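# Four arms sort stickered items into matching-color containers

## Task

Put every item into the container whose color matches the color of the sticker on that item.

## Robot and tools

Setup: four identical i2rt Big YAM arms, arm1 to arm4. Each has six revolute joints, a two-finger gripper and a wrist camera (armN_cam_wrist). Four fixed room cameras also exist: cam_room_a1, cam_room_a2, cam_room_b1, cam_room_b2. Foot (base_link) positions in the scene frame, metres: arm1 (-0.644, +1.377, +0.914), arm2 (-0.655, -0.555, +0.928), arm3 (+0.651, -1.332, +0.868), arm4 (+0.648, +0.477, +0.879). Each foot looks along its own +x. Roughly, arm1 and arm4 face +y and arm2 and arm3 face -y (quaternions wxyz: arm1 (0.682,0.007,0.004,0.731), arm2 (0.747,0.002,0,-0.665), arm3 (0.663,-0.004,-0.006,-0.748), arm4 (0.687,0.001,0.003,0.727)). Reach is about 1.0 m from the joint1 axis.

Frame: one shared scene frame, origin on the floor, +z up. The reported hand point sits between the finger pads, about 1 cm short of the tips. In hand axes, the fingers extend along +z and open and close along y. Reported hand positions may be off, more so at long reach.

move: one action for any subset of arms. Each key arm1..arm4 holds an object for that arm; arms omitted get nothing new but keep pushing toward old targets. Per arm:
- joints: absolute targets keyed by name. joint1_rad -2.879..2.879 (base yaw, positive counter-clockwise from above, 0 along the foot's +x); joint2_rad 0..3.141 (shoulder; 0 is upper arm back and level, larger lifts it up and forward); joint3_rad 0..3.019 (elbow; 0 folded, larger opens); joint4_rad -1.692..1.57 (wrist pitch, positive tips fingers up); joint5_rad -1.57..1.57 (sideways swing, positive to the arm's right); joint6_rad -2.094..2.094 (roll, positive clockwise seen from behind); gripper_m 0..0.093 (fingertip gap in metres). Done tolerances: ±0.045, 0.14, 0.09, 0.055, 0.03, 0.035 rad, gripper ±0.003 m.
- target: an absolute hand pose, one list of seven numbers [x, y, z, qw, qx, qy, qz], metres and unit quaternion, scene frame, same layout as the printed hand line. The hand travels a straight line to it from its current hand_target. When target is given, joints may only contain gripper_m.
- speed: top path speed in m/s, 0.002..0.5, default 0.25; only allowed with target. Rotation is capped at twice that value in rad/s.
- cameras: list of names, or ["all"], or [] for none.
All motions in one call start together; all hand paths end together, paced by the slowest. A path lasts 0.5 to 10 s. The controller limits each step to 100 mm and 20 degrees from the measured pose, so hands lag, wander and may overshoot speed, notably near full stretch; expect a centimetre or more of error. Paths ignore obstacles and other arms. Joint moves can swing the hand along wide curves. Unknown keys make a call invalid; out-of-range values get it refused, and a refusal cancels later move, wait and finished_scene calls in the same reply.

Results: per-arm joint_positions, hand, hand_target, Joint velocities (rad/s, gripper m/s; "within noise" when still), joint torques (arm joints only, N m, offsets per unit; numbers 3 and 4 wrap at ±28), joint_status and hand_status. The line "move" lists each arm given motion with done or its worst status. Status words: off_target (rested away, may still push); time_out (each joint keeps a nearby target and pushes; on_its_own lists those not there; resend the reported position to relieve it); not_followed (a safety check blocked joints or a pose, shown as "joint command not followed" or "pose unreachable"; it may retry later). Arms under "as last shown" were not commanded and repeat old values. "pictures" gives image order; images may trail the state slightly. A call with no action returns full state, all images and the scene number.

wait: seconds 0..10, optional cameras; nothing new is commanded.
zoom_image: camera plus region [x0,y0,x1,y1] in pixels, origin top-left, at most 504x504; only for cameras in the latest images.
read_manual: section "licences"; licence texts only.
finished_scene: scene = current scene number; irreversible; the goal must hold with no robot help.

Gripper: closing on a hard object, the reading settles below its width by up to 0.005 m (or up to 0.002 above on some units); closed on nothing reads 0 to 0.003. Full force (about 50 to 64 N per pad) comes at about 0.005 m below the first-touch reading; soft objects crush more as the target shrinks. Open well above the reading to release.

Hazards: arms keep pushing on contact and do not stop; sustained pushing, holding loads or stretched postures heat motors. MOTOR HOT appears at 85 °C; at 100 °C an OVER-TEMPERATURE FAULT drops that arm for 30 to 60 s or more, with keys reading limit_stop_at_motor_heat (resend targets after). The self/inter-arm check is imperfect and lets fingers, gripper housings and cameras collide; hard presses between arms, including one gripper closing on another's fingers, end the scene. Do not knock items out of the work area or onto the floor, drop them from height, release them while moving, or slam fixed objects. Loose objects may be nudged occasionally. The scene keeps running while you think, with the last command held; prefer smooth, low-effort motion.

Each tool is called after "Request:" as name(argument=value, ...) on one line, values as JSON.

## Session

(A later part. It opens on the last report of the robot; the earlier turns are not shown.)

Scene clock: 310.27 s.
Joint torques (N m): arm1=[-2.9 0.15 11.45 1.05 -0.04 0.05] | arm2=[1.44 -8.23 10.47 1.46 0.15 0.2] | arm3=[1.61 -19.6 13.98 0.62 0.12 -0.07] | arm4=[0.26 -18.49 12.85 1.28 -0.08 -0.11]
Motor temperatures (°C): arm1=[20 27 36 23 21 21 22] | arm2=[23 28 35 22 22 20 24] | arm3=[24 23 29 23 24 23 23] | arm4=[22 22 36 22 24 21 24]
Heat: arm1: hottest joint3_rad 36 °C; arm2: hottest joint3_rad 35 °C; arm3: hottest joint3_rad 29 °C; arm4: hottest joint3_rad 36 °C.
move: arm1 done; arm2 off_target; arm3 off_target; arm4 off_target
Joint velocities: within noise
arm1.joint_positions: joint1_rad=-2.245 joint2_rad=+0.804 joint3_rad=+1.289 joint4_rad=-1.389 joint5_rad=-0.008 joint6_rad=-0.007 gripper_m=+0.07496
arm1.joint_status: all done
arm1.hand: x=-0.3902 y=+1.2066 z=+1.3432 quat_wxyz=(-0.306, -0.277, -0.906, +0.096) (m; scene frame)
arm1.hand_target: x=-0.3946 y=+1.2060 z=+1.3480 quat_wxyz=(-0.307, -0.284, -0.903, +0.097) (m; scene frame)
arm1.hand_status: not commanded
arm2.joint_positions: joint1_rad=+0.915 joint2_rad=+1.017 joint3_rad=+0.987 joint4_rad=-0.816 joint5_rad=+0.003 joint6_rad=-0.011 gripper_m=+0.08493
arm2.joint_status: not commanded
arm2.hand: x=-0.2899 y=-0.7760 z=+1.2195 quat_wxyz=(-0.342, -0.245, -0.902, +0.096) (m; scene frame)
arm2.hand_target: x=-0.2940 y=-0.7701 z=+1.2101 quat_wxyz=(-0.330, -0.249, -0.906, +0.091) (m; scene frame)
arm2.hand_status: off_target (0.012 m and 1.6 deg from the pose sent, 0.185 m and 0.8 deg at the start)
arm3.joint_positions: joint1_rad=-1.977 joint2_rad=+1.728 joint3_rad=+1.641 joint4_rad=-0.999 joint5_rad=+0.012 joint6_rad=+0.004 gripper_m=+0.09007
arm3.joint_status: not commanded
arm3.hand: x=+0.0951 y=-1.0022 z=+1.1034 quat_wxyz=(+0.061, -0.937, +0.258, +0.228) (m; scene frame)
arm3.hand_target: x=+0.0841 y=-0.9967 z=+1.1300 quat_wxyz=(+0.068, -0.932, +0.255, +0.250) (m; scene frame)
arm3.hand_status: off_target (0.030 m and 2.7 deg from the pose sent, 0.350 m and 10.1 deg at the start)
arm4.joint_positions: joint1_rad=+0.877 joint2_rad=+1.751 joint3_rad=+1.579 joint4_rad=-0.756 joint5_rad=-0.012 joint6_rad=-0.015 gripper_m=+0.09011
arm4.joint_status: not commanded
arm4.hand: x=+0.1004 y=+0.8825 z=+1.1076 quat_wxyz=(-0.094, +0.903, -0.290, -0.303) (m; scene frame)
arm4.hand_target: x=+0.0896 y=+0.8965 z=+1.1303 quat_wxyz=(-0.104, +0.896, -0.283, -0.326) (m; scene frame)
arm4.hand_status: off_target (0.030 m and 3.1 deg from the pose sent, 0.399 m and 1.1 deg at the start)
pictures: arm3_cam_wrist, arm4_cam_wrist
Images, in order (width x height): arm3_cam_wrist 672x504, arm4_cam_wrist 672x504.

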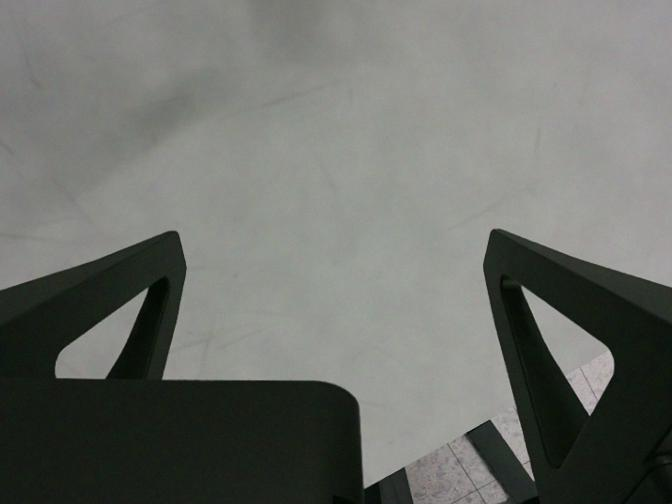

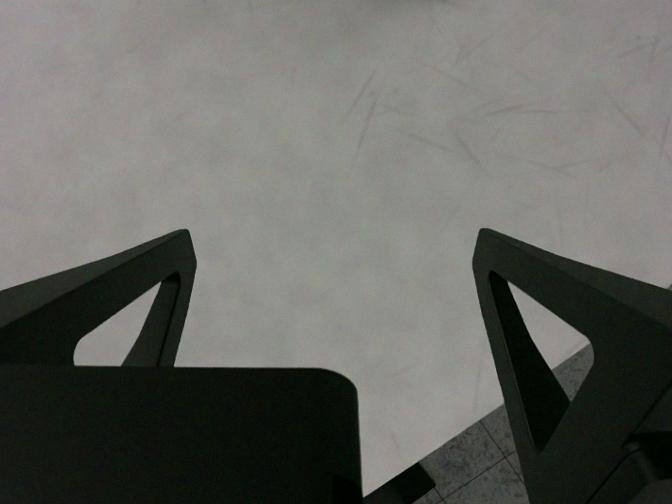

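Request:
move(arm2={"joints": {"joint2_rad": 0.8, "joint3_rad": 1.3, "joint4_rad": -1.4}}, arm3={"target": [-0.0014, -0.9462, 1.105, 0.0683, -0.9317, 0.2549, 0.2497], "speed": 0.15}, arm4={"target": [-0.0059, 0.9636, 1.085, 0.1031, -0.896, 0.2833, 0.3261], "speed": 0.15}, cameras=["arm3_cam_wrist", "arm4_cam_wrist"])

Scene clock: 318.87 s.
Joint torques (N m): arm1=[-3.02 -0.62 11.28 1.06 -0.02 0.09] | arm2=[1.49 -2.73 11.6 1.43 0.15 0.2] | arm3=[1.49 -23.41 14.16 0.61 0.1 -0.08] | arm4=[0.85 -23.47 13.03 0.62 0.04 -0.04]
Motor temperatures (°C): arm1=[20 27 36 23 21 21 22] | arm2=[23 28 34 22 22 20 23] | arm3=[24 24 29 23 24 23 23] | arm4=[22 22 37 22 24 21 24]
Heat: arm1: hottest joint3_rad 36 °C; arm2: hottest joint3_rad 34 °C; arm3: hottest joint3_rad 29 °C; arm4: hottest joint3_rad 37 °C.
move: arm2 done; arm3 off_target; arm4 off_target
Joint velocities: within noise
arm1: as last shown
arm2.joint_positions: joint1_rad=+0.915 joint2_rad=+0.796 joint3_rad=+1.287 joint4_rad=-1.385 joint5_rad=+0.003 joint6_rad=-0.011 gripper_m=+0.08493
arm2.joint_status: all done
arm2.hand: x=-0.4010 y=-0.7103 z=+1.3636 quat_wxyz=(-0.319, -0.247, -0.910, +0.090) (m; scene frame)
arm2.hand_target: x=-0.4013 y=-0.7079 z=+1.3664 quat_wxyz=(-0.317, -0.250, -0.911, +0.087) (m; scene frame)
arm2.hand_status: not commanded
arm3.joint_positions: joint1_rad=-1.977 joint2_rad=+2.007 joint3_rad=+2.000 joint4_rad=-1.069 joint5_rad=+0.012 joint6_rad=+0.004 gripper_m=+0.09007
arm3.joint_status: not commanded
arm3.hand: x=+0.0097 y=-0.9527 z=+1.0855 quat_wxyz=(+0.063, -0.936, +0.258, +0.233) (m; scene frame)
arm3.hand_target: x=-0.0004 y=-0.9468 z=+1.1052 quat_wxyz=(+0.069, -0.931, +0.255, +0.250) (m; scene frame)
arm3.hand_status: off_target (0.023 m and 2.1 deg from the pose sent, 0.112 m and 2.7 deg at the start)
arm4.joint_positions: joint1_rad=+0.877 joint2_rad=+2.085 joint3_rad=+1.982 joint4_rad=-0.792 joint5_rad=-0.012 joint6_rad=-0.015 gripper_m=+0.09011
arm4.joint_status: not commanded
arm4.hand: x=+0.0032 y=+0.9544 z=+1.0749 quat_wxyz=(-0.099, +0.898, -0.288, -0.318) (m; scene frame)
arm4.hand_target: x=-0.0051 y=+0.9630 z=+1.0850 quat_wxyz=(-0.103, +0.896, -0.283, -0.327) (m; scene frame)
arm4.hand_status: off_target (0.016 m and 1.2 deg from the pose sent, 0.136 m and 3.1 deg at the start)
pictures: arm3_cam_wrist, arm4_cam_wrist
Images, in order (width x height): arm3_cam_wrist 672x504, arm4_cam_wrist 672x504.

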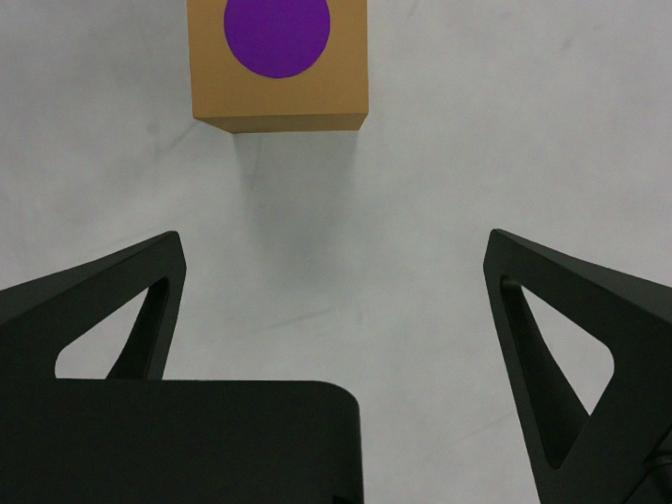

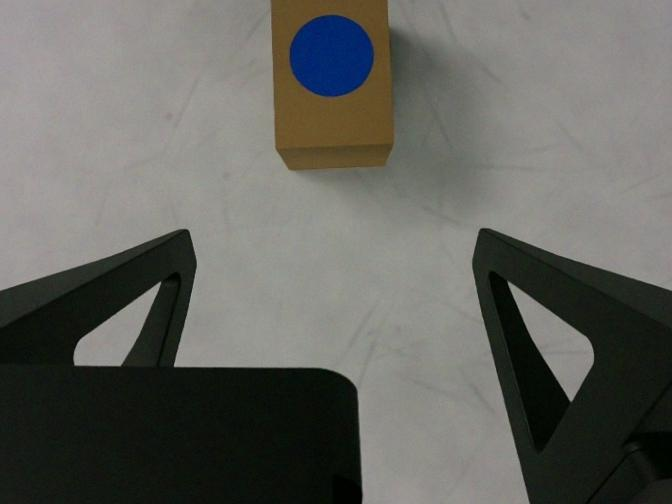

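Request:
move(arm3={"target": [-0.0707, -0.9257, 1.045, 0.0683, -0.9317, 0.2549, 0.2497], "speed": 0.1}, arm4={"target": [-0.0705, 1.0091, 1.02, 0.1031, -0.896, 0.2833, 0.3261], "speed": 0.1}, cameras=["arm3_cam_wrist", "arm4_cam_wrist"])

Scene clock: 337.83 s.
Joint torques (N m): arm1=[-2.2 -0.15 11.41 0.99 -0.03 0.08] | arm2=[1.32 -2.9 11.56 1.4 0.15 0.21] | arm3=[2.43 -26.34 14.19 0.69 0.14 0.03] | arm4=[0.97 -26.58 13.23 0.51 0.06 -0.02]
Motor temperatures (°C): arm1=[20 26 37 23 21 21 22] | arm2=[23 27 34 22 22 20 23] | arm3=[24 24 31 23 24 23 23] | arm4=[22 25 41 22 24 21 24]
Heat: arm1: hottest joint3_rad 37 °C; arm2: hottest joint3_rad 34 °C; arm3: hottest joint3_rad 31 °C; arm4: hottest joint3_rad 41 °C.
move: arm3 off_target; arm4 done
Joint velocities: within noise
arm1, arm2: as last shown
arm3.joint_positions: joint1_rad=-1.967 joint2_rad=+2.257 joint3_rad=+2.271 joint4_rad=-1.087 joint5_rad=+0.022 joint6_rad=+0.012 gripper_m=+0.09007
arm3.joint_status: not commanded
arm3.hand: x=-0.0551 y=-0.9227 z=+1.0292 quat_wxyz=(+0.066, -0.935, +0.258, +0.234) (m; scene frame)
arm3.hand_target: x=-0.0696 y=-0.9262 z=+1.0452 quat_wxyz=(+0.068, -0.931, +0.255, +0.251) (m; scene frame)
arm3.hand_status: off_target (0.022 m and 1.9 deg from the pose sent, 0.094 m and 2.1 deg at the start)
arm4.joint_positions: joint1_rad=+0.877 joint2_rad=+2.393 joint3_rad=+2.372 joint4_rad=-0.865 joint5_rad=-0.012 joint6_rad=-0.015 gripper_m=+0.09010
arm4.joint_status: not commanded
arm4.hand: x=-0.0629 y=+1.0029 z=+1.0185 quat_wxyz=(-0.100, +0.897, -0.288, -0.321) (m; scene frame)
arm4.hand_target: x=-0.0698 y=+1.0086 z=+1.0197 quat_wxyz=(-0.103, +0.896, -0.283, -0.327) (m; scene frame)
arm4.hand_status: done (0.010 m and 0.8 deg from the pose sent, 0.107 m and 1.2 deg at the start)
pictures: arm3_cam_wrist, arm4_cam_wrist
Images, in order (width x height): arm3_cam_wrist 672x504, arm4_cam_wrist 672x504.

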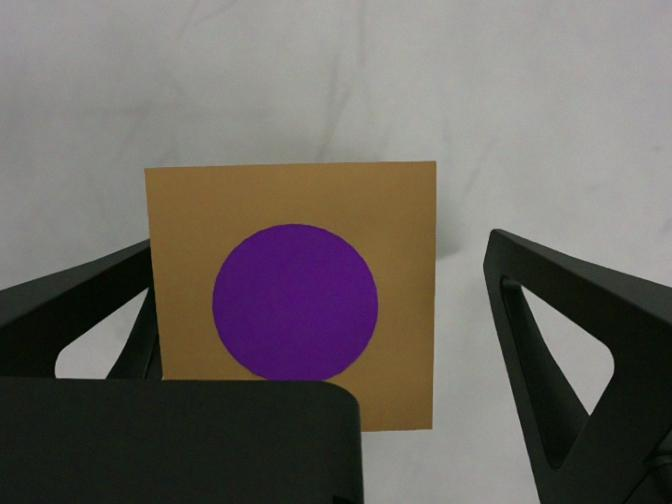

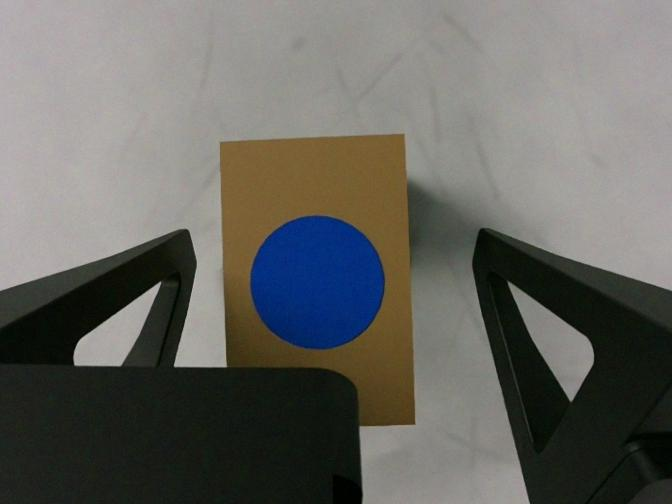

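Request:
move(arm3={"joints": {"gripper_m": 0.042}}, arm4={"joints": {"gripper_m": 0.034}}, cameras=["arm3_cam_wrist", "arm4_cam_wrist"])

Scene clock: 345.67 s.
Joint torques (N m): arm1=[-2.14 -1.14 11.43 1.1 -0.04 0.11] | arm2=[1.26 -2.78 11.55 1.43 0.15 0.2] | arm3=[2.49 -26.23 14.16 0.62 0.11 0.01] | arm4=[0.97 -26.52 13.09 0.64 0.09 -0.06]
Motor temperatures (°C): arm1=[20 26 37 23 21 21 22] | arm2=[23 27 34 22 22 20 23] | arm3=[24 26 32 23 24 23 23] | arm4=[22 27 40 22 24 21 24]
Heat: arm1: hottest joint3_rad 37 °C; arm2: hottest joint3_rad 34 °C; arm3: hottest joint3_rad 32 °C; arm4: hottest joint3_rad 40 °C.
move: arm3 off_target; arm4 off_target
Joint velocities: within noise
arm1, arm2: as last shown
arm3.joint_positions: joint1_rad=-1.967 joint2_rad=+2.257 joint3_rad=+2.271 joint4_rad=-1.088 joint5_rad=+0.022 joint6_rad=+0.013 gripper_m=+0.05298
arm3.joint_status: gripper_m off_target (ended at +0.05302, target +0.04200)
arm3.hand: x=-0.0551 y=-0.9230 z=+1.0292 quat_wxyz=(+0.066, -0.935, +0.258, +0.233) (m; scene frame)
arm3.hand_target: x=-0.0696 y=-0.9263 z=+1.0452 quat_wxyz=(+0.068, -0.931, +0.255, +0.250) (m; scene frame)
arm3.hand_status: not commanded
arm4.joint_positions: joint1_rad=+0.877 joint2_rad=+2.393 joint3_rad=+2.372 joint4_rad=-0.865 joint5_rad=-0.013 joint6_rad=-0.015 gripper_m=+0.04414
arm4.joint_status: gripper_m off_target (ended at +0.04417, target +0.03400)
arm4.hand: x=-0.0630 y=+1.0029 z=+1.0189 quat_wxyz=(-0.100, +0.897, -0.287, -0.322) (m; scene frame)
arm4.hand_target: x=-0.0699 y=+1.0086 z=+1.0198 quat_wxyz=(-0.103, +0.896, -0.283, -0.327) (m; scene frame)
arm4.hand_status: not commanded
pictures: arm3_cam_wrist, arm4_cam_wrist
Images, in order (width x height): arm3_cam_wrist 672x504, arm4_cam_wrist 672x504.

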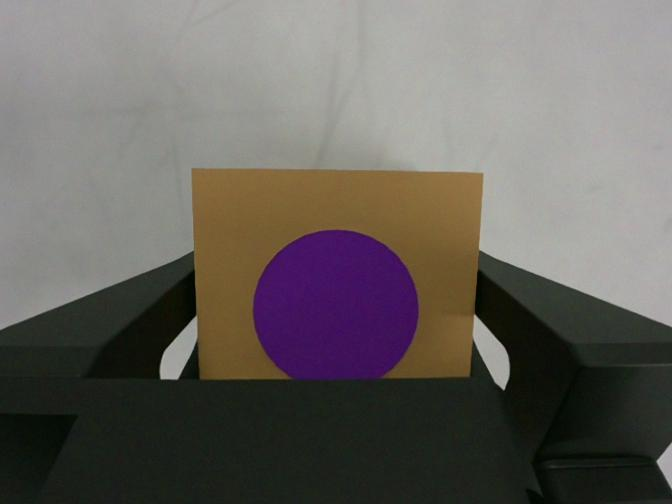

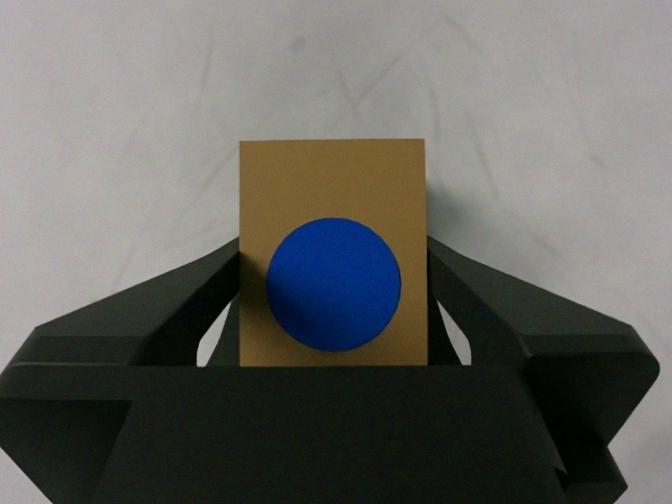

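Request:
move(arm3={"target": [-0.0035, -0.9654, 1.115, 0.0683, -0.9317, 0.2549, 0.2497], "speed": 0.12}, arm4={"target": [0.0063, 0.955, 1.09, 0.1031, -0.896, 0.2833, 0.3261], "speed": 0.12})

Request:
move(arm3={"target": [0.2805, -1.1334, 1.23, 0.0683, -0.9317, 0.2549, 0.2497], "speed": 0.22}, arm4={"target": [0.317, 0.736, 1.21, 0.1031, -0.896, 0.2833, 0.3261], "speed": 0.22}, cameras=["arm3_cam_wrist", "arm4_cam_wrist"])

Scene clock: 353.83 s.
Joint torques (N m): arm1=[-2.67 -0.67 11.47 0.95 -0.05 0.08] | arm2=[1.38 -2.84 11.56 1.43 0.16 0.2] | arm3=[2.49 -26.05 9.11 0.8 0.14 0.02] | arm4=[0.67 -26.05 9.32 1.62 0.03 -0.07]
Motor temperatures (°C): arm1=[20 26 37 23 21 21 22] | arm2=[23 27 34 22 22 20 23] | arm3=[24 26 33 23 24 23 24] | arm4=[22 28 41 22 24 21 25]
Heat: arm1: hottest joint3_rad 37 °C; arm2: hottest joint3_rad 34 °C; arm3: hottest joint3_rad 33 °C; arm4: hottest joint3_rad 41 °C.
move: arm3 off_target; arm4 off_target
Joint velocities: within noise
arm1, arm2: as last shown
arm3.joint_positions: joint1_rad=-1.965 joint2_rad=+2.015 joint3_rad=+2.057 joint4_rad=-1.089 joint5_rad=+0.024 joint6_rad=+0.016 gripper_m=+0.05298
arm3.joint_status: not commanded
arm3.hand: x=-0.0012 y=-0.9543 z=+1.1056 quat_wxyz=(+0.069, -0.932, +0.258, +0.245) (m; scene frame)
arm3.hand_target: x=-0.0035 y=-0.9654 z=+1.1150 quat_wxyz=(+0.068, -0.932, +0.255, +0.250) (m; scene frame)
arm3.hand_status: off_target (0.015 m and 0.6 deg from the pose sent, 0.109 m and 2.0 deg at the start)
arm4.joint_positions: joint1_rad=+0.877 joint2_rad=+2.074 joint3_rad=+1.974 joint4_rad=-0.808 joint5_rad=-0.013 joint6_rad=-0.015 gripper_m=+0.04415
arm4.joint_status: not commanded
arm4.hand: x=+0.0076 y=+0.9510 z=+1.0769 quat_wxyz=(-0.097, +0.900, -0.288, -0.312) (m; scene frame)
arm4.hand_target: x=+0.0065 y=+0.9548 z=+1.0900 quat_wxyz=(-0.103, +0.896, -0.283, -0.326) (m; scene frame)
arm4.hand_status: off_target (0.014 m and 1.9 deg from the pose sent, 0.110 m and 0.8 deg at the start)
pictures: none

Scene clock: 356.30 s.
Joint torques (N m): arm1=[-2.73 0.32 11.43 1.02 -0.07 0.1] | arm2=[1.44 -2.78 11.58 1.44 0.15 0.2] | arm3=[2.43 -8 9.05 0.81 0.15 0.03] | arm4=[0.32 -6.18 9.57 0.84 -0.11 -0.11]
Motor temperatures (°C): arm1=[20 25 37 23 21 21 22] | arm2=[23 27 34 22 22 20 23] | arm3=[24 26 32 23 24 23 24] | arm4=[22 27 40 22 24 21 25]
Heat: arm1: hottest joint3_rad 37 °C; arm2: hottest joint3_rad 34 °C; arm3: hottest joint3_rad 32 °C; arm4: hottest joint3_rad 40 °C.
move: arm3 done; arm4 done
Joint velocities: within noise
arm1, arm2: as last shown
arm3.joint_positions: joint1_rad=-1.926 joint2_rad=+1.114 joint3_rad=+1.331 joint4_rad=-1.242 joint5_rad=+0.044 joint6_rad=+0.049 gripper_m=+0.05298
arm3.joint_status: not commanded
arm3.hand: x=+0.2834 y=-1.1282 z=+1.2350 quat_wxyz=(+0.071, -0.929, +0.257, +0.256) (m; scene frame)
arm3.hand_target: x=+0.2806 y=-1.1333 z=+1.2301 quat_wxyz=(+0.068, -0.932, +0.255, +0.250) (m; scene frame)
arm3.hand_status: done (0.008 m and 0.9 deg from the pose sent, 0.356 m and 0.6 deg at the start)
arm4.joint_positions: joint1_rad=+0.850 joint2_rad=+1.012 joint3_rad=+1.098 joint4_rad=-0.950 joint5_rad=-0.030 joint6_rad=-0.035 gripper_m=+0.04415
arm4.joint_status: not commanded
arm4.hand: x=+0.3156 y=+0.7340 z=+1.2117 quat_wxyz=(-0.103, +0.893, -0.286, -0.332) (m; scene frame)
arm4.hand_target: x=+0.3170 y=+0.7360 z=+1.2099 quat_wxyz=(-0.103, +0.896, -0.283, -0.326) (m; scene frame)
arm4.hand_status: done (0.003 m and 0.8 deg from the pose sent, 0.400 m and 1.9 deg at the start)
pictures: arm3_cam_wrist, arm4_cam_wrist
Images, in order (width x height): arm3_cam_wrist 672x504, arm4_cam_wrist 672x504.

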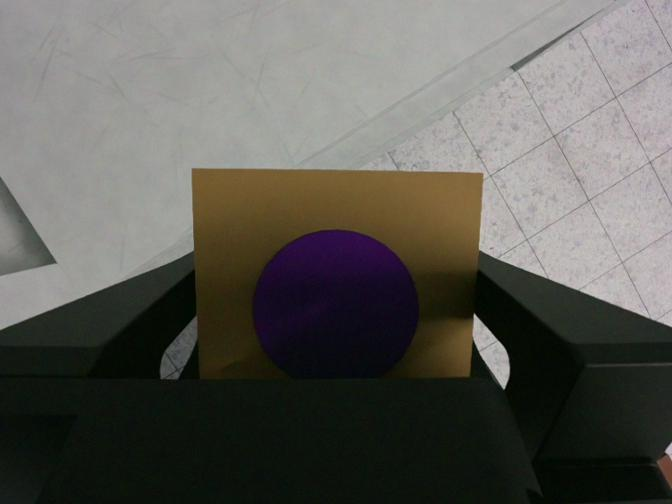

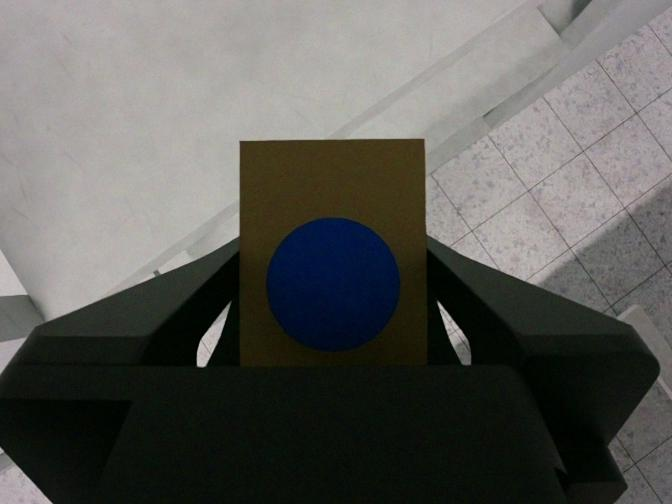

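Request:
move(arm3={"joints": {"joint1_rad": 1.784, "joint2_rad": 1.0, "joint3_rad": 1.35, "joint4_rad": -1.3, "joint5_rad": 0, "joint6_rad": 0}}, arm4={"joints": {"joint1_rad": -1.881, "joint2_rad": 1.0, "joint3_rad": 1.35, "joint4_rad": -1.2, "joint5_rad": 0, "joint6_rad": 0}}, cameras=["arm3_cam_wrist", "arm4_cam_wrist"])

Scene clock: 370.03 s.
Joint torques (N m): arm1=[-2.55 -0.32 11.54 0.95 -0.07 0.11] | arm2=[1.49 -2.78 11.58 1.43 0.15 0.21] | arm3=[1.67 -7.65 10.82 0.87 0.14 -0.11] | arm4=[0.79 -6.89 11.34 0.75 0.05 0.15]
Motor temperatures (°C): arm1=[20 25 37 23 21 21 22] | arm2=[23 26 35 22 22 20 23] | arm3=[24 26 33 23 24 23 24] | arm4=[22 26 39 22 24 21 26]
Heat: arm1: hottest joint3_rad 37 °C; arm2: hottest joint3_rad 35 °C; arm3: hottest joint3_rad 33 °C; arm4: hottest joint3_rad 39 °C.
move: arm3 done; arm4 done
Joint velocities: within noise
arm1, arm2: as last shown
arm3.joint_positions: joint1_rad=+1.777 joint2_rad=+1.013 joint3_rad=+1.331 joint4_rad=-1.294 joint5_rad=-0.003 joint6_rad=+0.006 gripper_m=+0.05314
arm3.joint_status: all done
arm3.hand: x=+1.0301 y=-1.2937 z=+1.2690 quat_wxyz=(-0.293, +0.040, -0.955, -0.008) (m; scene frame)
arm3.hand_target: x=+1.0263 y=-1.2915 z=+1.2826 quat_wxyz=(-0.305, +0.046, -0.951, -0.008) (m; scene frame)
arm3.hand_status: not commanded
arm4.joint_positions: joint1_rad=-1.882 joint2_rad=+1.007 joint3_rad=+1.316 joint4_rad=-1.191 joint5_rad=+0.001 joint6_rad=-0.011 gripper_m=+0.04423
arm4.joint_status: all done
arm4.hand: x=+1.0352 y=+0.3776 z=+1.2893 quat_wxyz=(-0.333, -0.114, -0.935, +0.047) (m; scene frame)
arm4.hand_target: x=+1.0339 y=+0.3788 z=+1.3083 quat_wxyz=(-0.348, -0.118, -0.929, +0.046) (m; scene frame)
arm4.hand_status: not commanded
pictures: arm3_cam_wrist, arm4_cam_wrist
Images, in order (width x height): arm3_cam_wrist 672x504, arm4_cam_wrist 672x504.

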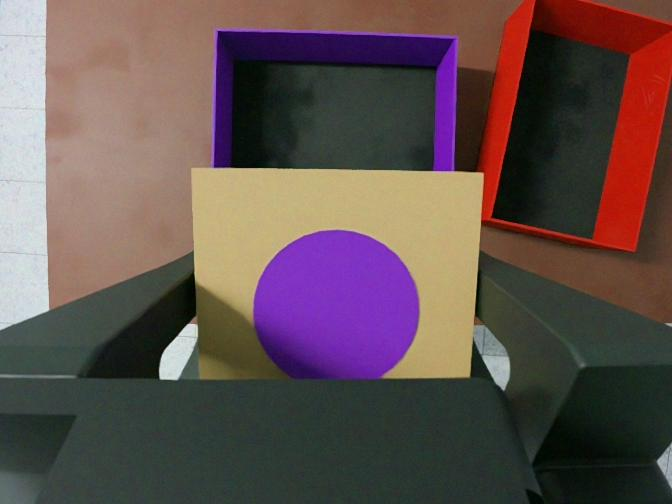

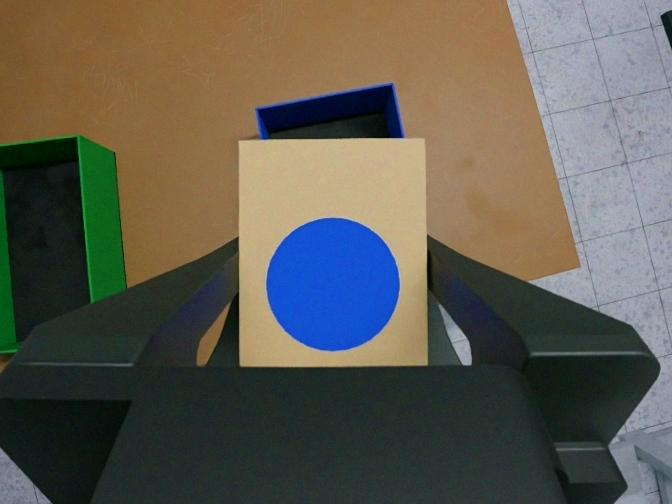

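Request:
move(arm3={"target": [1.211, -1.276, 0.86, 0.2503, -0.0254, 0.9678, 0.0066], "speed": 0.25}, arm4={"target": [1.148, 0.337, 0.86, 0.3251, 0.0495, 0.9442, -0.0170], "speed": 0.25}, cameras=["arm3_cam_wrist", "arm4_cam_wrist", "cam_room_a1", "cam_room_a2"])

Scene clock: 389.80 s.
Joint torques (N m): arm1=[-2.73 -0.62 11.51 0.95 -0.05 0.07] | arm2=[1.38 -2.78 11.55 1.4 0.16 0.21] | arm3=[2.08 -17.9 9.76 1.48 0.15 0.03] | arm4=[0.32 -14.62 6.67 1.74 -0.14 -0.09]
Motor temperatures (°C): arm1=[20 25 37 23 21 21 21] | arm2=[23 26 35 22 22 20 23] | arm3=[24 25 33 23 24 23 24] | arm4=[22 24 39 22 24 21 26]
Heat: arm1: hottest joint3_rad 37 °C; arm2: hottest joint3_rad 35 °C; arm3: hottest joint3_rad 33 °C; arm4: hottest joint3_rad 39 °C.
move: arm3 off_target; arm4 off_target
Joint velocities: within noise
arm1, arm2: as last shown
arm3.joint_positions: joint1_rad=+1.781 joint2_rad=+1.815 joint3_rad=+0.962 joint4_rad=-0.283 joint5_rad=+0.010 joint6_rad=+0.044 gripper_m=+0.05314
arm3.joint_status: not commanded
arm3.hand: x=+1.1842 y=-1.2864 z=+0.8365 quat_wxyz=(-0.216, +0.023, -0.976, -0.003) (m; scene frame)
arm3.hand_target: x=+1.2094 y=-1.2761 z=+0.8609 quat_wxyz=(-0.250, +0.025, -0.968, -0.007) (m; scene frame)
arm3.hand_status: off_target (0.037 m and 4.0 deg from the pose sent, 0.448 m and 5.3 deg at the start)
arm4.joint_positions: joint1_rad=-1.937 joint2_rad=+1.741 joint3_rad=+0.751 joint4_rad=+0.033 joint5_rad=-0.130 joint6_rad=-0.151 gripper_m=+0.04423
arm4.joint_status: not commanded
arm4.hand: x=+1.1346 y=+0.3444 z=+0.8482 quat_wxyz=(-0.305, -0.056, -0.951, +0.010) (m; scene frame)
arm4.hand_target: x=+1.1475 y=+0.3371 z=+0.8602 quat_wxyz=(-0.325, -0.050, -0.944, +0.017) (m; scene frame)
arm4.hand_status: off_target (0.019 m and 2.6 deg from the pose sent, 0.446 m and 8.3 deg at the start)
pictures: arm3_cam_wrist, arm4_cam_wrist, cam_room_a1, cam_room_a2
Images, in order (width x height): arm3_cam_wrist 672x504, arm4_cam_wrist 672x504, cam_room_a1 672x504, cam_room_a2 672x504.

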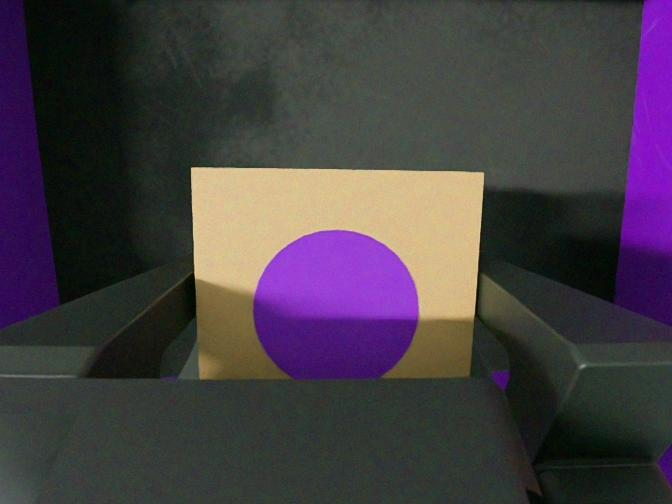

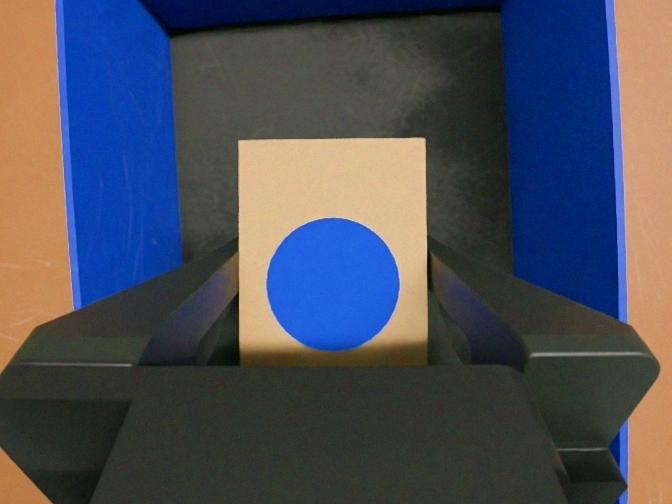

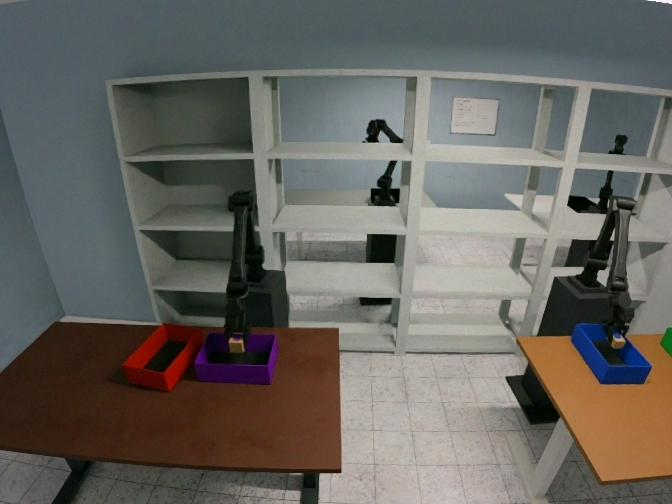

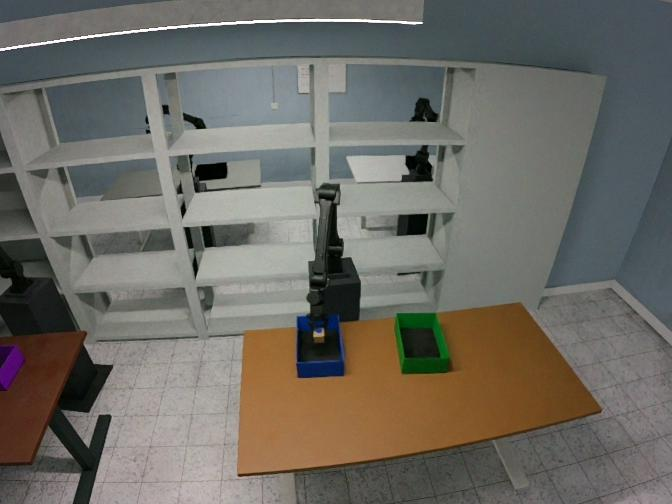

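Request:
move(arm3={"target": [1.238, -1.270, 0.80, 0.2503, -0.0254, 0.9678, 0.0066], "speed": 0.12}, arm4={"target": [1.158, 0.333, 0.78, 0.3251, 0.0495, 0.9442, -0.0170], "speed": 0.12}, cameras=["arm3_cam_wrist", "arm4_cam_wrist", "cam_room_a1", "cam_room_a2"])

Request:
zoom_image(camera="cam_room_a1", region=[190, 310, 290, 400])

Request:
zoom_image(camera="cam_room_a2", region=[270, 300, 370, 390])

Scene clock: 397.57 s.
Joint torques (N m): arm1=[-2.43 -0.5 11.37 0.94 -0.05 0.14] | arm2=[1.44 -2.84 11.56 1.44 0.15 0.2] | arm3=[2.08 -18.08 8.99 1.57 0.16 0.03] | arm4=[-0.21 -14.92 5.83 1.77 -0.13 -0.11]
Motor temperatures (°C): arm1=[20 25 37 23 21 21 21] | arm2=[23 26 35 22 22 20 23] | arm3=[24 25 32 23 24 23 24] | arm4=[22 24 38 22 24 21 26]
Heat: arm1: hottest joint3_rad 37 °C; arm2: hottest joint3_rad 35 °C; arm3: hottest joint3_rad 32 °C; arm4: hottest joint3_rad 38 °C.
move: arm3 off_target; arm4 off_target
Joint velocities: within noise
arm1.joint_positions: joint1_rad=-2.245 joint2_rad=+0.804 joint3_rad=+1.289 joint4_rad=-1.389 joint5_rad=-0.008 joint6_rad=-0.007 gripper_m=+0.07496
arm1.joint_status: not commanded
arm1.hand: x=-0.3902 y=+1.2066 z=+1.3432 quat_wxyz=(-0.306, -0.277, -0.906, +0.096) (m; scene frame)
arm1.hand_target: x=-0.3946 y=+1.2060 z=+1.3480 quat_wxyz=(-0.307, -0.284, -0.903, +0.097) (m; scene frame)
arm1.hand_status: not commanded
arm2: as last shown
arm3.joint_positions: joint1_rad=+1.790 joint2_rad=+1.974 joint3_rad=+1.030 joint4_rad=-0.173 joint5_rad=+0.013 joint6_rad=+0.051 gripper_m=+0.05314
arm3.joint_status: not commanded
arm3.hand: x=+1.2141 y=-1.2801 z=+0.7875 quat_wxyz=(-0.225, +0.023, -0.974, -0.003) (m; scene frame)
arm3.hand_target: x=+1.2368 y=-1.2699 z=+0.8008 quat_wxyz=(-0.250, +0.025, -0.968, -0.007) (m; scene frame)
arm3.hand_status: off_target (0.029 m and 3.0 deg from the pose sent, 0.067 m and 4.0 deg at the start)
arm4.joint_positions: joint1_rad=-1.937 joint2_rad=+1.965 joint3_rad=+0.768 joint4_rad=+0.246 joint5_rad=-0.130 joint6_rad=-0.152 gripper_m=+0.04423
arm4.joint_status: not commanded
arm4.hand: x=+1.1426 y=+0.3416 z=+0.7752 quat_wxyz=(-0.309, -0.055, -0.950, +0.011) (m; scene frame)
arm4.hand_target: x=+1.1575 y=+0.3331 z=+0.7804 quat_wxyz=(-0.325, -0.050, -0.944, +0.017) (m; scene frame)
arm4.hand_status: off_target (0.018 m and 2.2 deg from the pose sent, 0.073 m and 2.6 deg at the start)
pictures: arm3_cam_wrist, arm4_cam_wrist, cam_room_a1, cam_room_a2
Images, in order (width x height): arm3_cam_wrist 672x504, arm4_cam_wrist 672x504, cam_room_a1 672x504, cam_room_a2 672x504.

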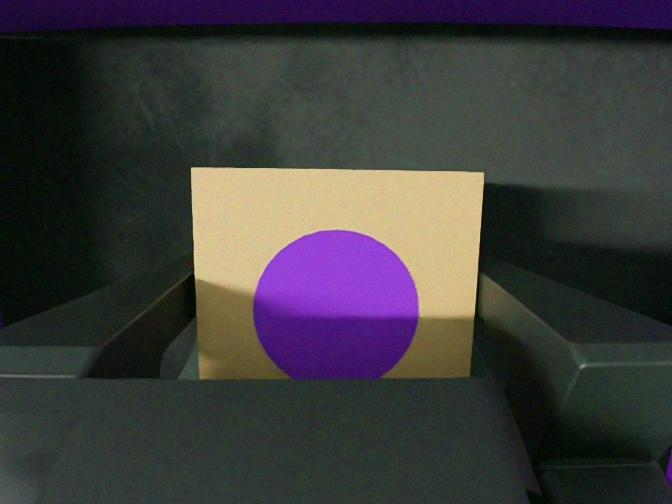

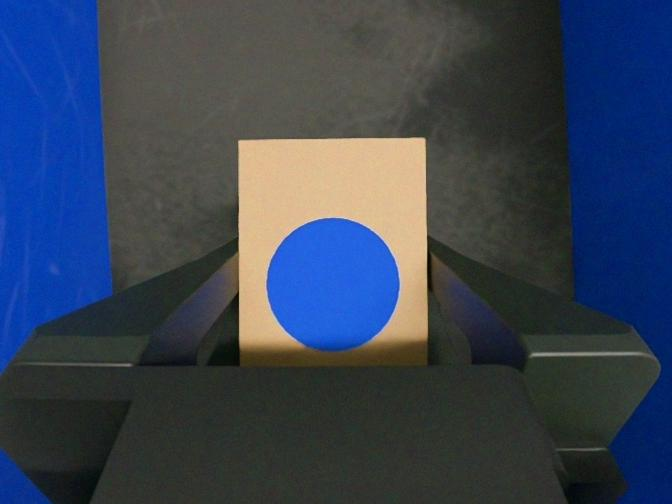

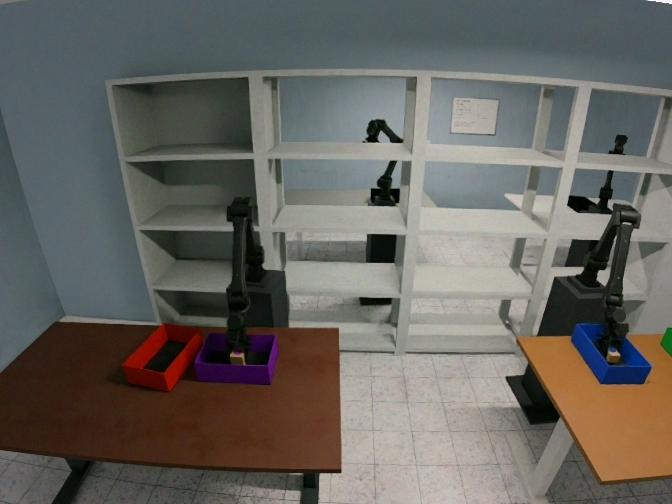

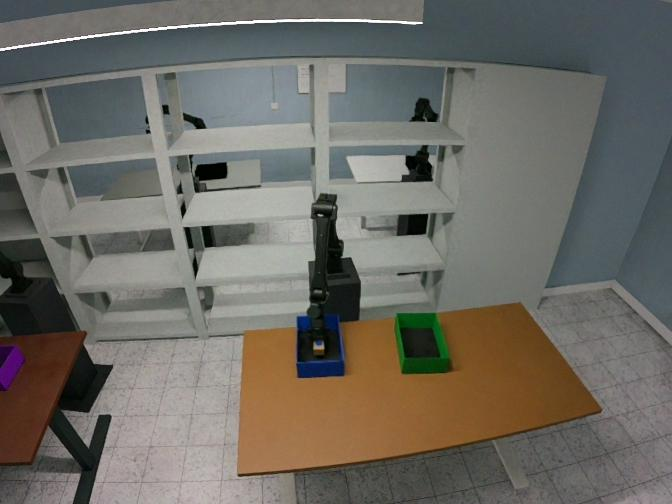

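Scaled by 5.040.

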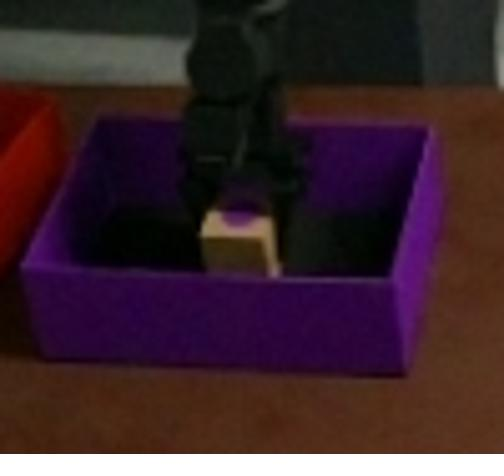

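Scaled by 5.040.

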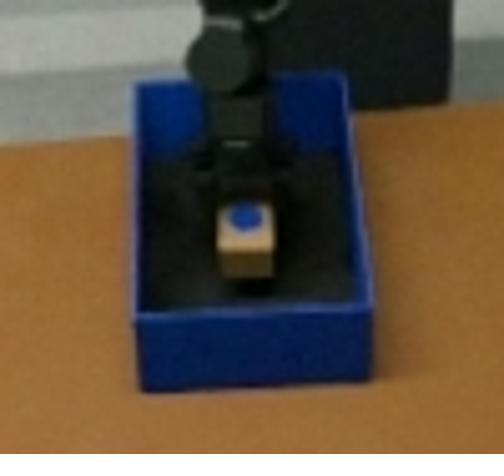

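Request:
move(arm3={"target": [1.238, -1.270, 0.777, 0.2503, -0.0254, 0.9678, 0.0066], "speed": 0.08}, arm4={"target": [1.158, 0.333, 0.756, 0.3251, 0.0495, 0.9442, -0.0170], "speed": 0.08})

Request:
move(arm3={"target": [1.238, -1.270, 0.762, 0.2503, -0.0254, 0.9678, 0.0066], "speed": 0.06}, arm4={"target": [1.158, 0.333, 0.742, 0.3251, 0.0495, 0.9442, -0.0170], "speed": 0.06}, cameras=["arm3_cam_wrist", "arm4_cam_wrist", "cam_room_a1", "cam_room_a2"])

Request:
zoom_image(camera="cam_room_a1", region=[190, 310, 290, 400])

Request:
zoom_image(camera="cam_room_a2", region=[270, 300, 370, 390])

Scene clock: 408.10 s.
Joint torques (N m): arm1=[-2.08 -0.73 11.36 1.02 -0.04 0.12] | arm2=[1.49 -2.78 11.56 1.42 0.16 0.21] | arm3=[1.96 -18.02 8.57 1.55 0.16 0.03] | arm4=[0.5 -14.8 5.18 1.63 -0.15 -0.05]
Motor temperatures (°C): arm1=[20 25 37 23 21 21 21] | arm2=[23 26 35 22 22 20 23] | arm3=[24 25 31 23 24 23 24] | arm4=[22 24 37 22 24 21 26]
Heat: arm1: hottest joint3_rad 37 °C; arm2: hottest joint3_rad 35 °C; arm3: hottest joint3_rad 31 °C; arm4: hottest joint3_rad 37 °C.
move: arm3 off_target; arm4 off_target
Joint velocities: within noise
arm1: as last shown
arm2.joint_positions: joint1_rad=+0.915 joint2_rad=+0.796 joint3_rad=+1.287 joint4_rad=-1.385 joint5_rad=+0.003 joint6_rad=-0.011 gripper_m=+0.08493
arm2.joint_status: not commanded
arm2.hand: x=-0.4010 y=-0.7103 z=+1.3636 quat_wxyz=(-0.319, -0.247, -0.910, +0.090) (m; scene frame)
arm2.hand_target: x=-0.4013 y=-0.7079 z=+1.3664 quat_wxyz=(-0.317, -0.250, -0.911, +0.087) (m; scene frame)
arm2.hand_status: not commanded
arm3.joint_positions: joint1_rad=+1.790 joint2_rad=+2.023 joint3_rad=+1.030 joint4_rad=-0.121 joint5_rad=+0.014 joint6_rad=+0.052 gripper_m=+0.05314
arm3.joint_status: not commanded
arm3.hand: x=+1.2151 y=-1.2804 z=+0.7662 quat_wxyz=(-0.227, +0.023, -0.974, -0.003) (m; scene frame)
arm3.hand_target: x=+1.2370 y=-1.2699 z=+0.7778 quat_wxyz=(-0.250, +0.025, -0.968, -0.007) (m; scene frame)
arm3.hand_status: off_target (0.027 m and 2.8 deg from the pose sent, 0.028 m and 3.0 deg at the start)
arm4.joint_positions: joint1_rad=-1.937 joint2_rad=+2.032 joint3_rad=+0.779 joint4_rad=+0.307 joint5_rad=-0.130 joint6_rad=-0.152 gripper_m=+0.04423
arm4.joint_status: not commanded
arm4.hand: x=+1.1444 y=+0.3408 z=+0.7540 quat_wxyz=(-0.311, -0.055, -0.949, +0.012) (m; scene frame)
arm4.hand_target: x=+1.1575 y=+0.3331 z=+0.7564 quat_wxyz=(-0.325, -0.050, -0.944, +0.017) (m; scene frame)
arm4.hand_status: off_target (0.016 m and 1.9 deg from the pose sent, 0.026 m and 2.2 deg at the start)
pictures: none

Scene clock: 409.07 s.
Joint torques (N m): arm1=[-3.19 -0.79 11.54 1.09 -0.04 0.09] | arm2=[1.44 -2.84 11.59 1.43 0.15 0.2] | arm3=[2.14 -17.96 8.27 1.58 0.17 0.03] | arm4=[0.15 -14.68 4.98 1.59 -0.13 -0.09]
Motor temperatures (°C): arm1=[20 25 37 23 21 21 21] | arm2=[23 26 35 22 22 20 23] | arm3=[24 25 31 23 24 23 24] | arm4=[22 24 37 22 24 21 26]
Heat: arm1: hottest joint3_rad 37 °C; arm2: hottest joint3_rad 35 °C; arm3: hottest joint3_rad 31 °C; arm4: hottest joint3_rad 37 °C.
move: arm3 off_target; arm4 off_target
Joint velocities: within noise
arm1, arm2: as last shown
arm3.joint_positions: joint1_rad=+1.790 joint2_rad=+2.055 joint3_rad=+1.033 joint4_rad=-0.088 joint5_rad=+0.014 joint6_rad=+0.052 gripper_m=+0.05314
arm3.joint_status: not commanded
arm3.hand: x=+1.2164 y=-1.2804 z=+0.7535 quat_wxyz=(-0.229, +0.022, -0.973, -0.004) (m; scene frame)
arm3.hand_target: x=+1.2370 y=-1.2699 z=+0.7627 quat_wxyz=(-0.250, +0.025, -0.968, -0.007) (m; scene frame)
arm3.hand_status: off_target (0.025 m and 2.6 deg from the pose sent, 0.026 m and 2.8 deg at the start)
arm4.joint_positions: joint1_rad=-1.937 joint2_rad=+2.068 joint3_rad=+0.788 joint4_rad=+0.342 joint5_rad=-0.130 joint6_rad=-0.152 gripper_m=+0.04423
arm4.joint_status: not commanded
arm4.hand: x=+1.1471 y=+0.3400 z=+0.7436 quat_wxyz=(-0.315, -0.054, -0.948, +0.013) (m; scene frame)
arm4.hand_target: x=+1.1576 y=+0.3331 z=+0.7423 quat_wxyz=(-0.325, -0.049, -0.944, +0.017) (m; scene frame)
arm4.hand_status: off_target (0.013 m and 1.4 deg from the pose sent, 0.020 m and 1.9 deg at the start)
pictures: arm3_cam_wrist, arm4_cam_wrist, cam_room_a1, cam_room_a2
Images, in order (width x height): arm3_cam_wrist 672x504, arm4_cam_wrist 672x504, cam_room_a1 672x504, cam_room_a2 672x504.

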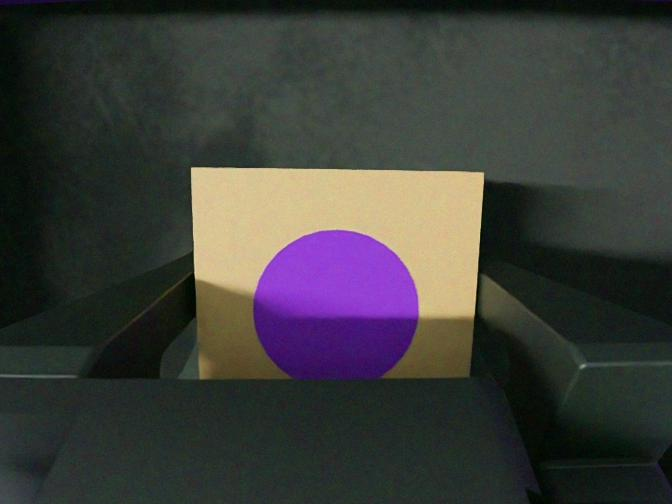

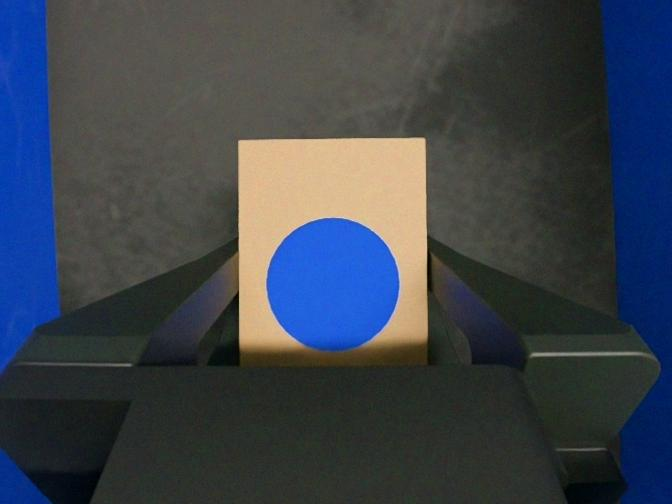

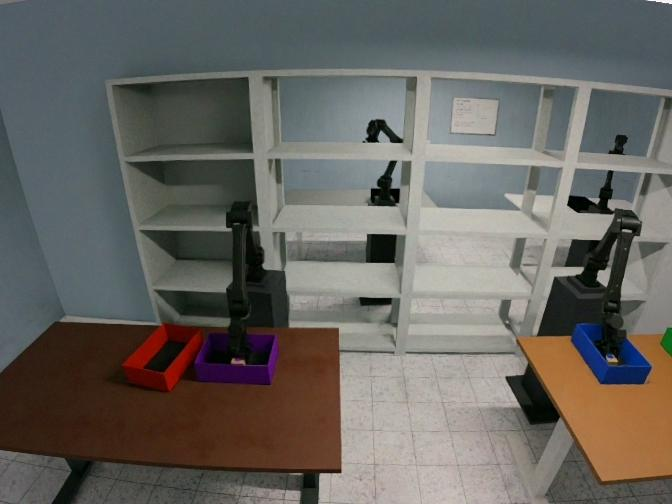

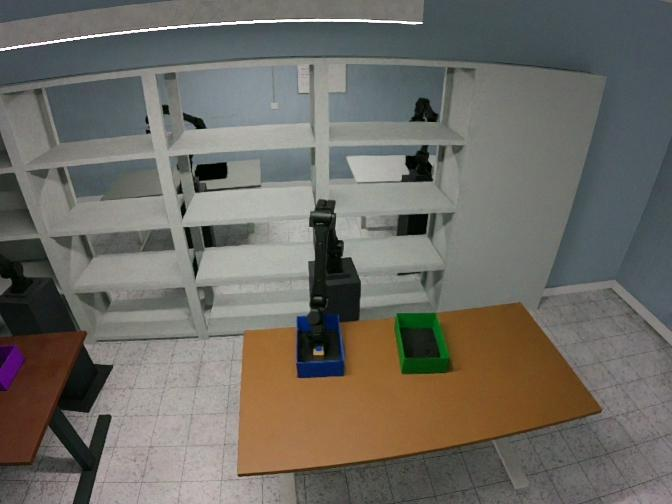

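Scaled by 5.040.

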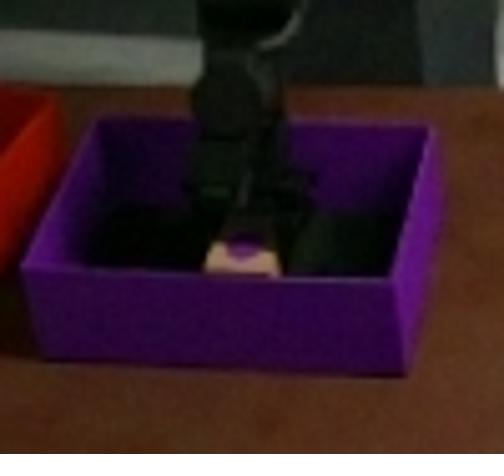

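Scaled by 5.040.

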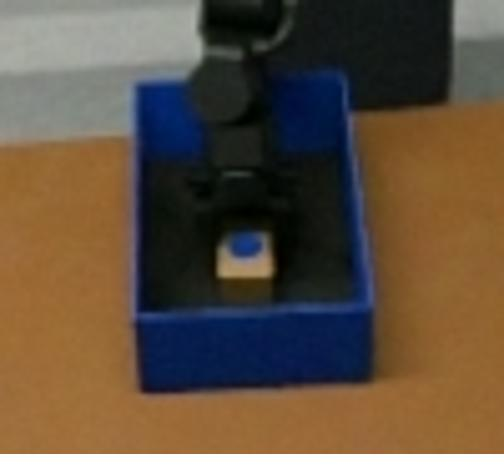

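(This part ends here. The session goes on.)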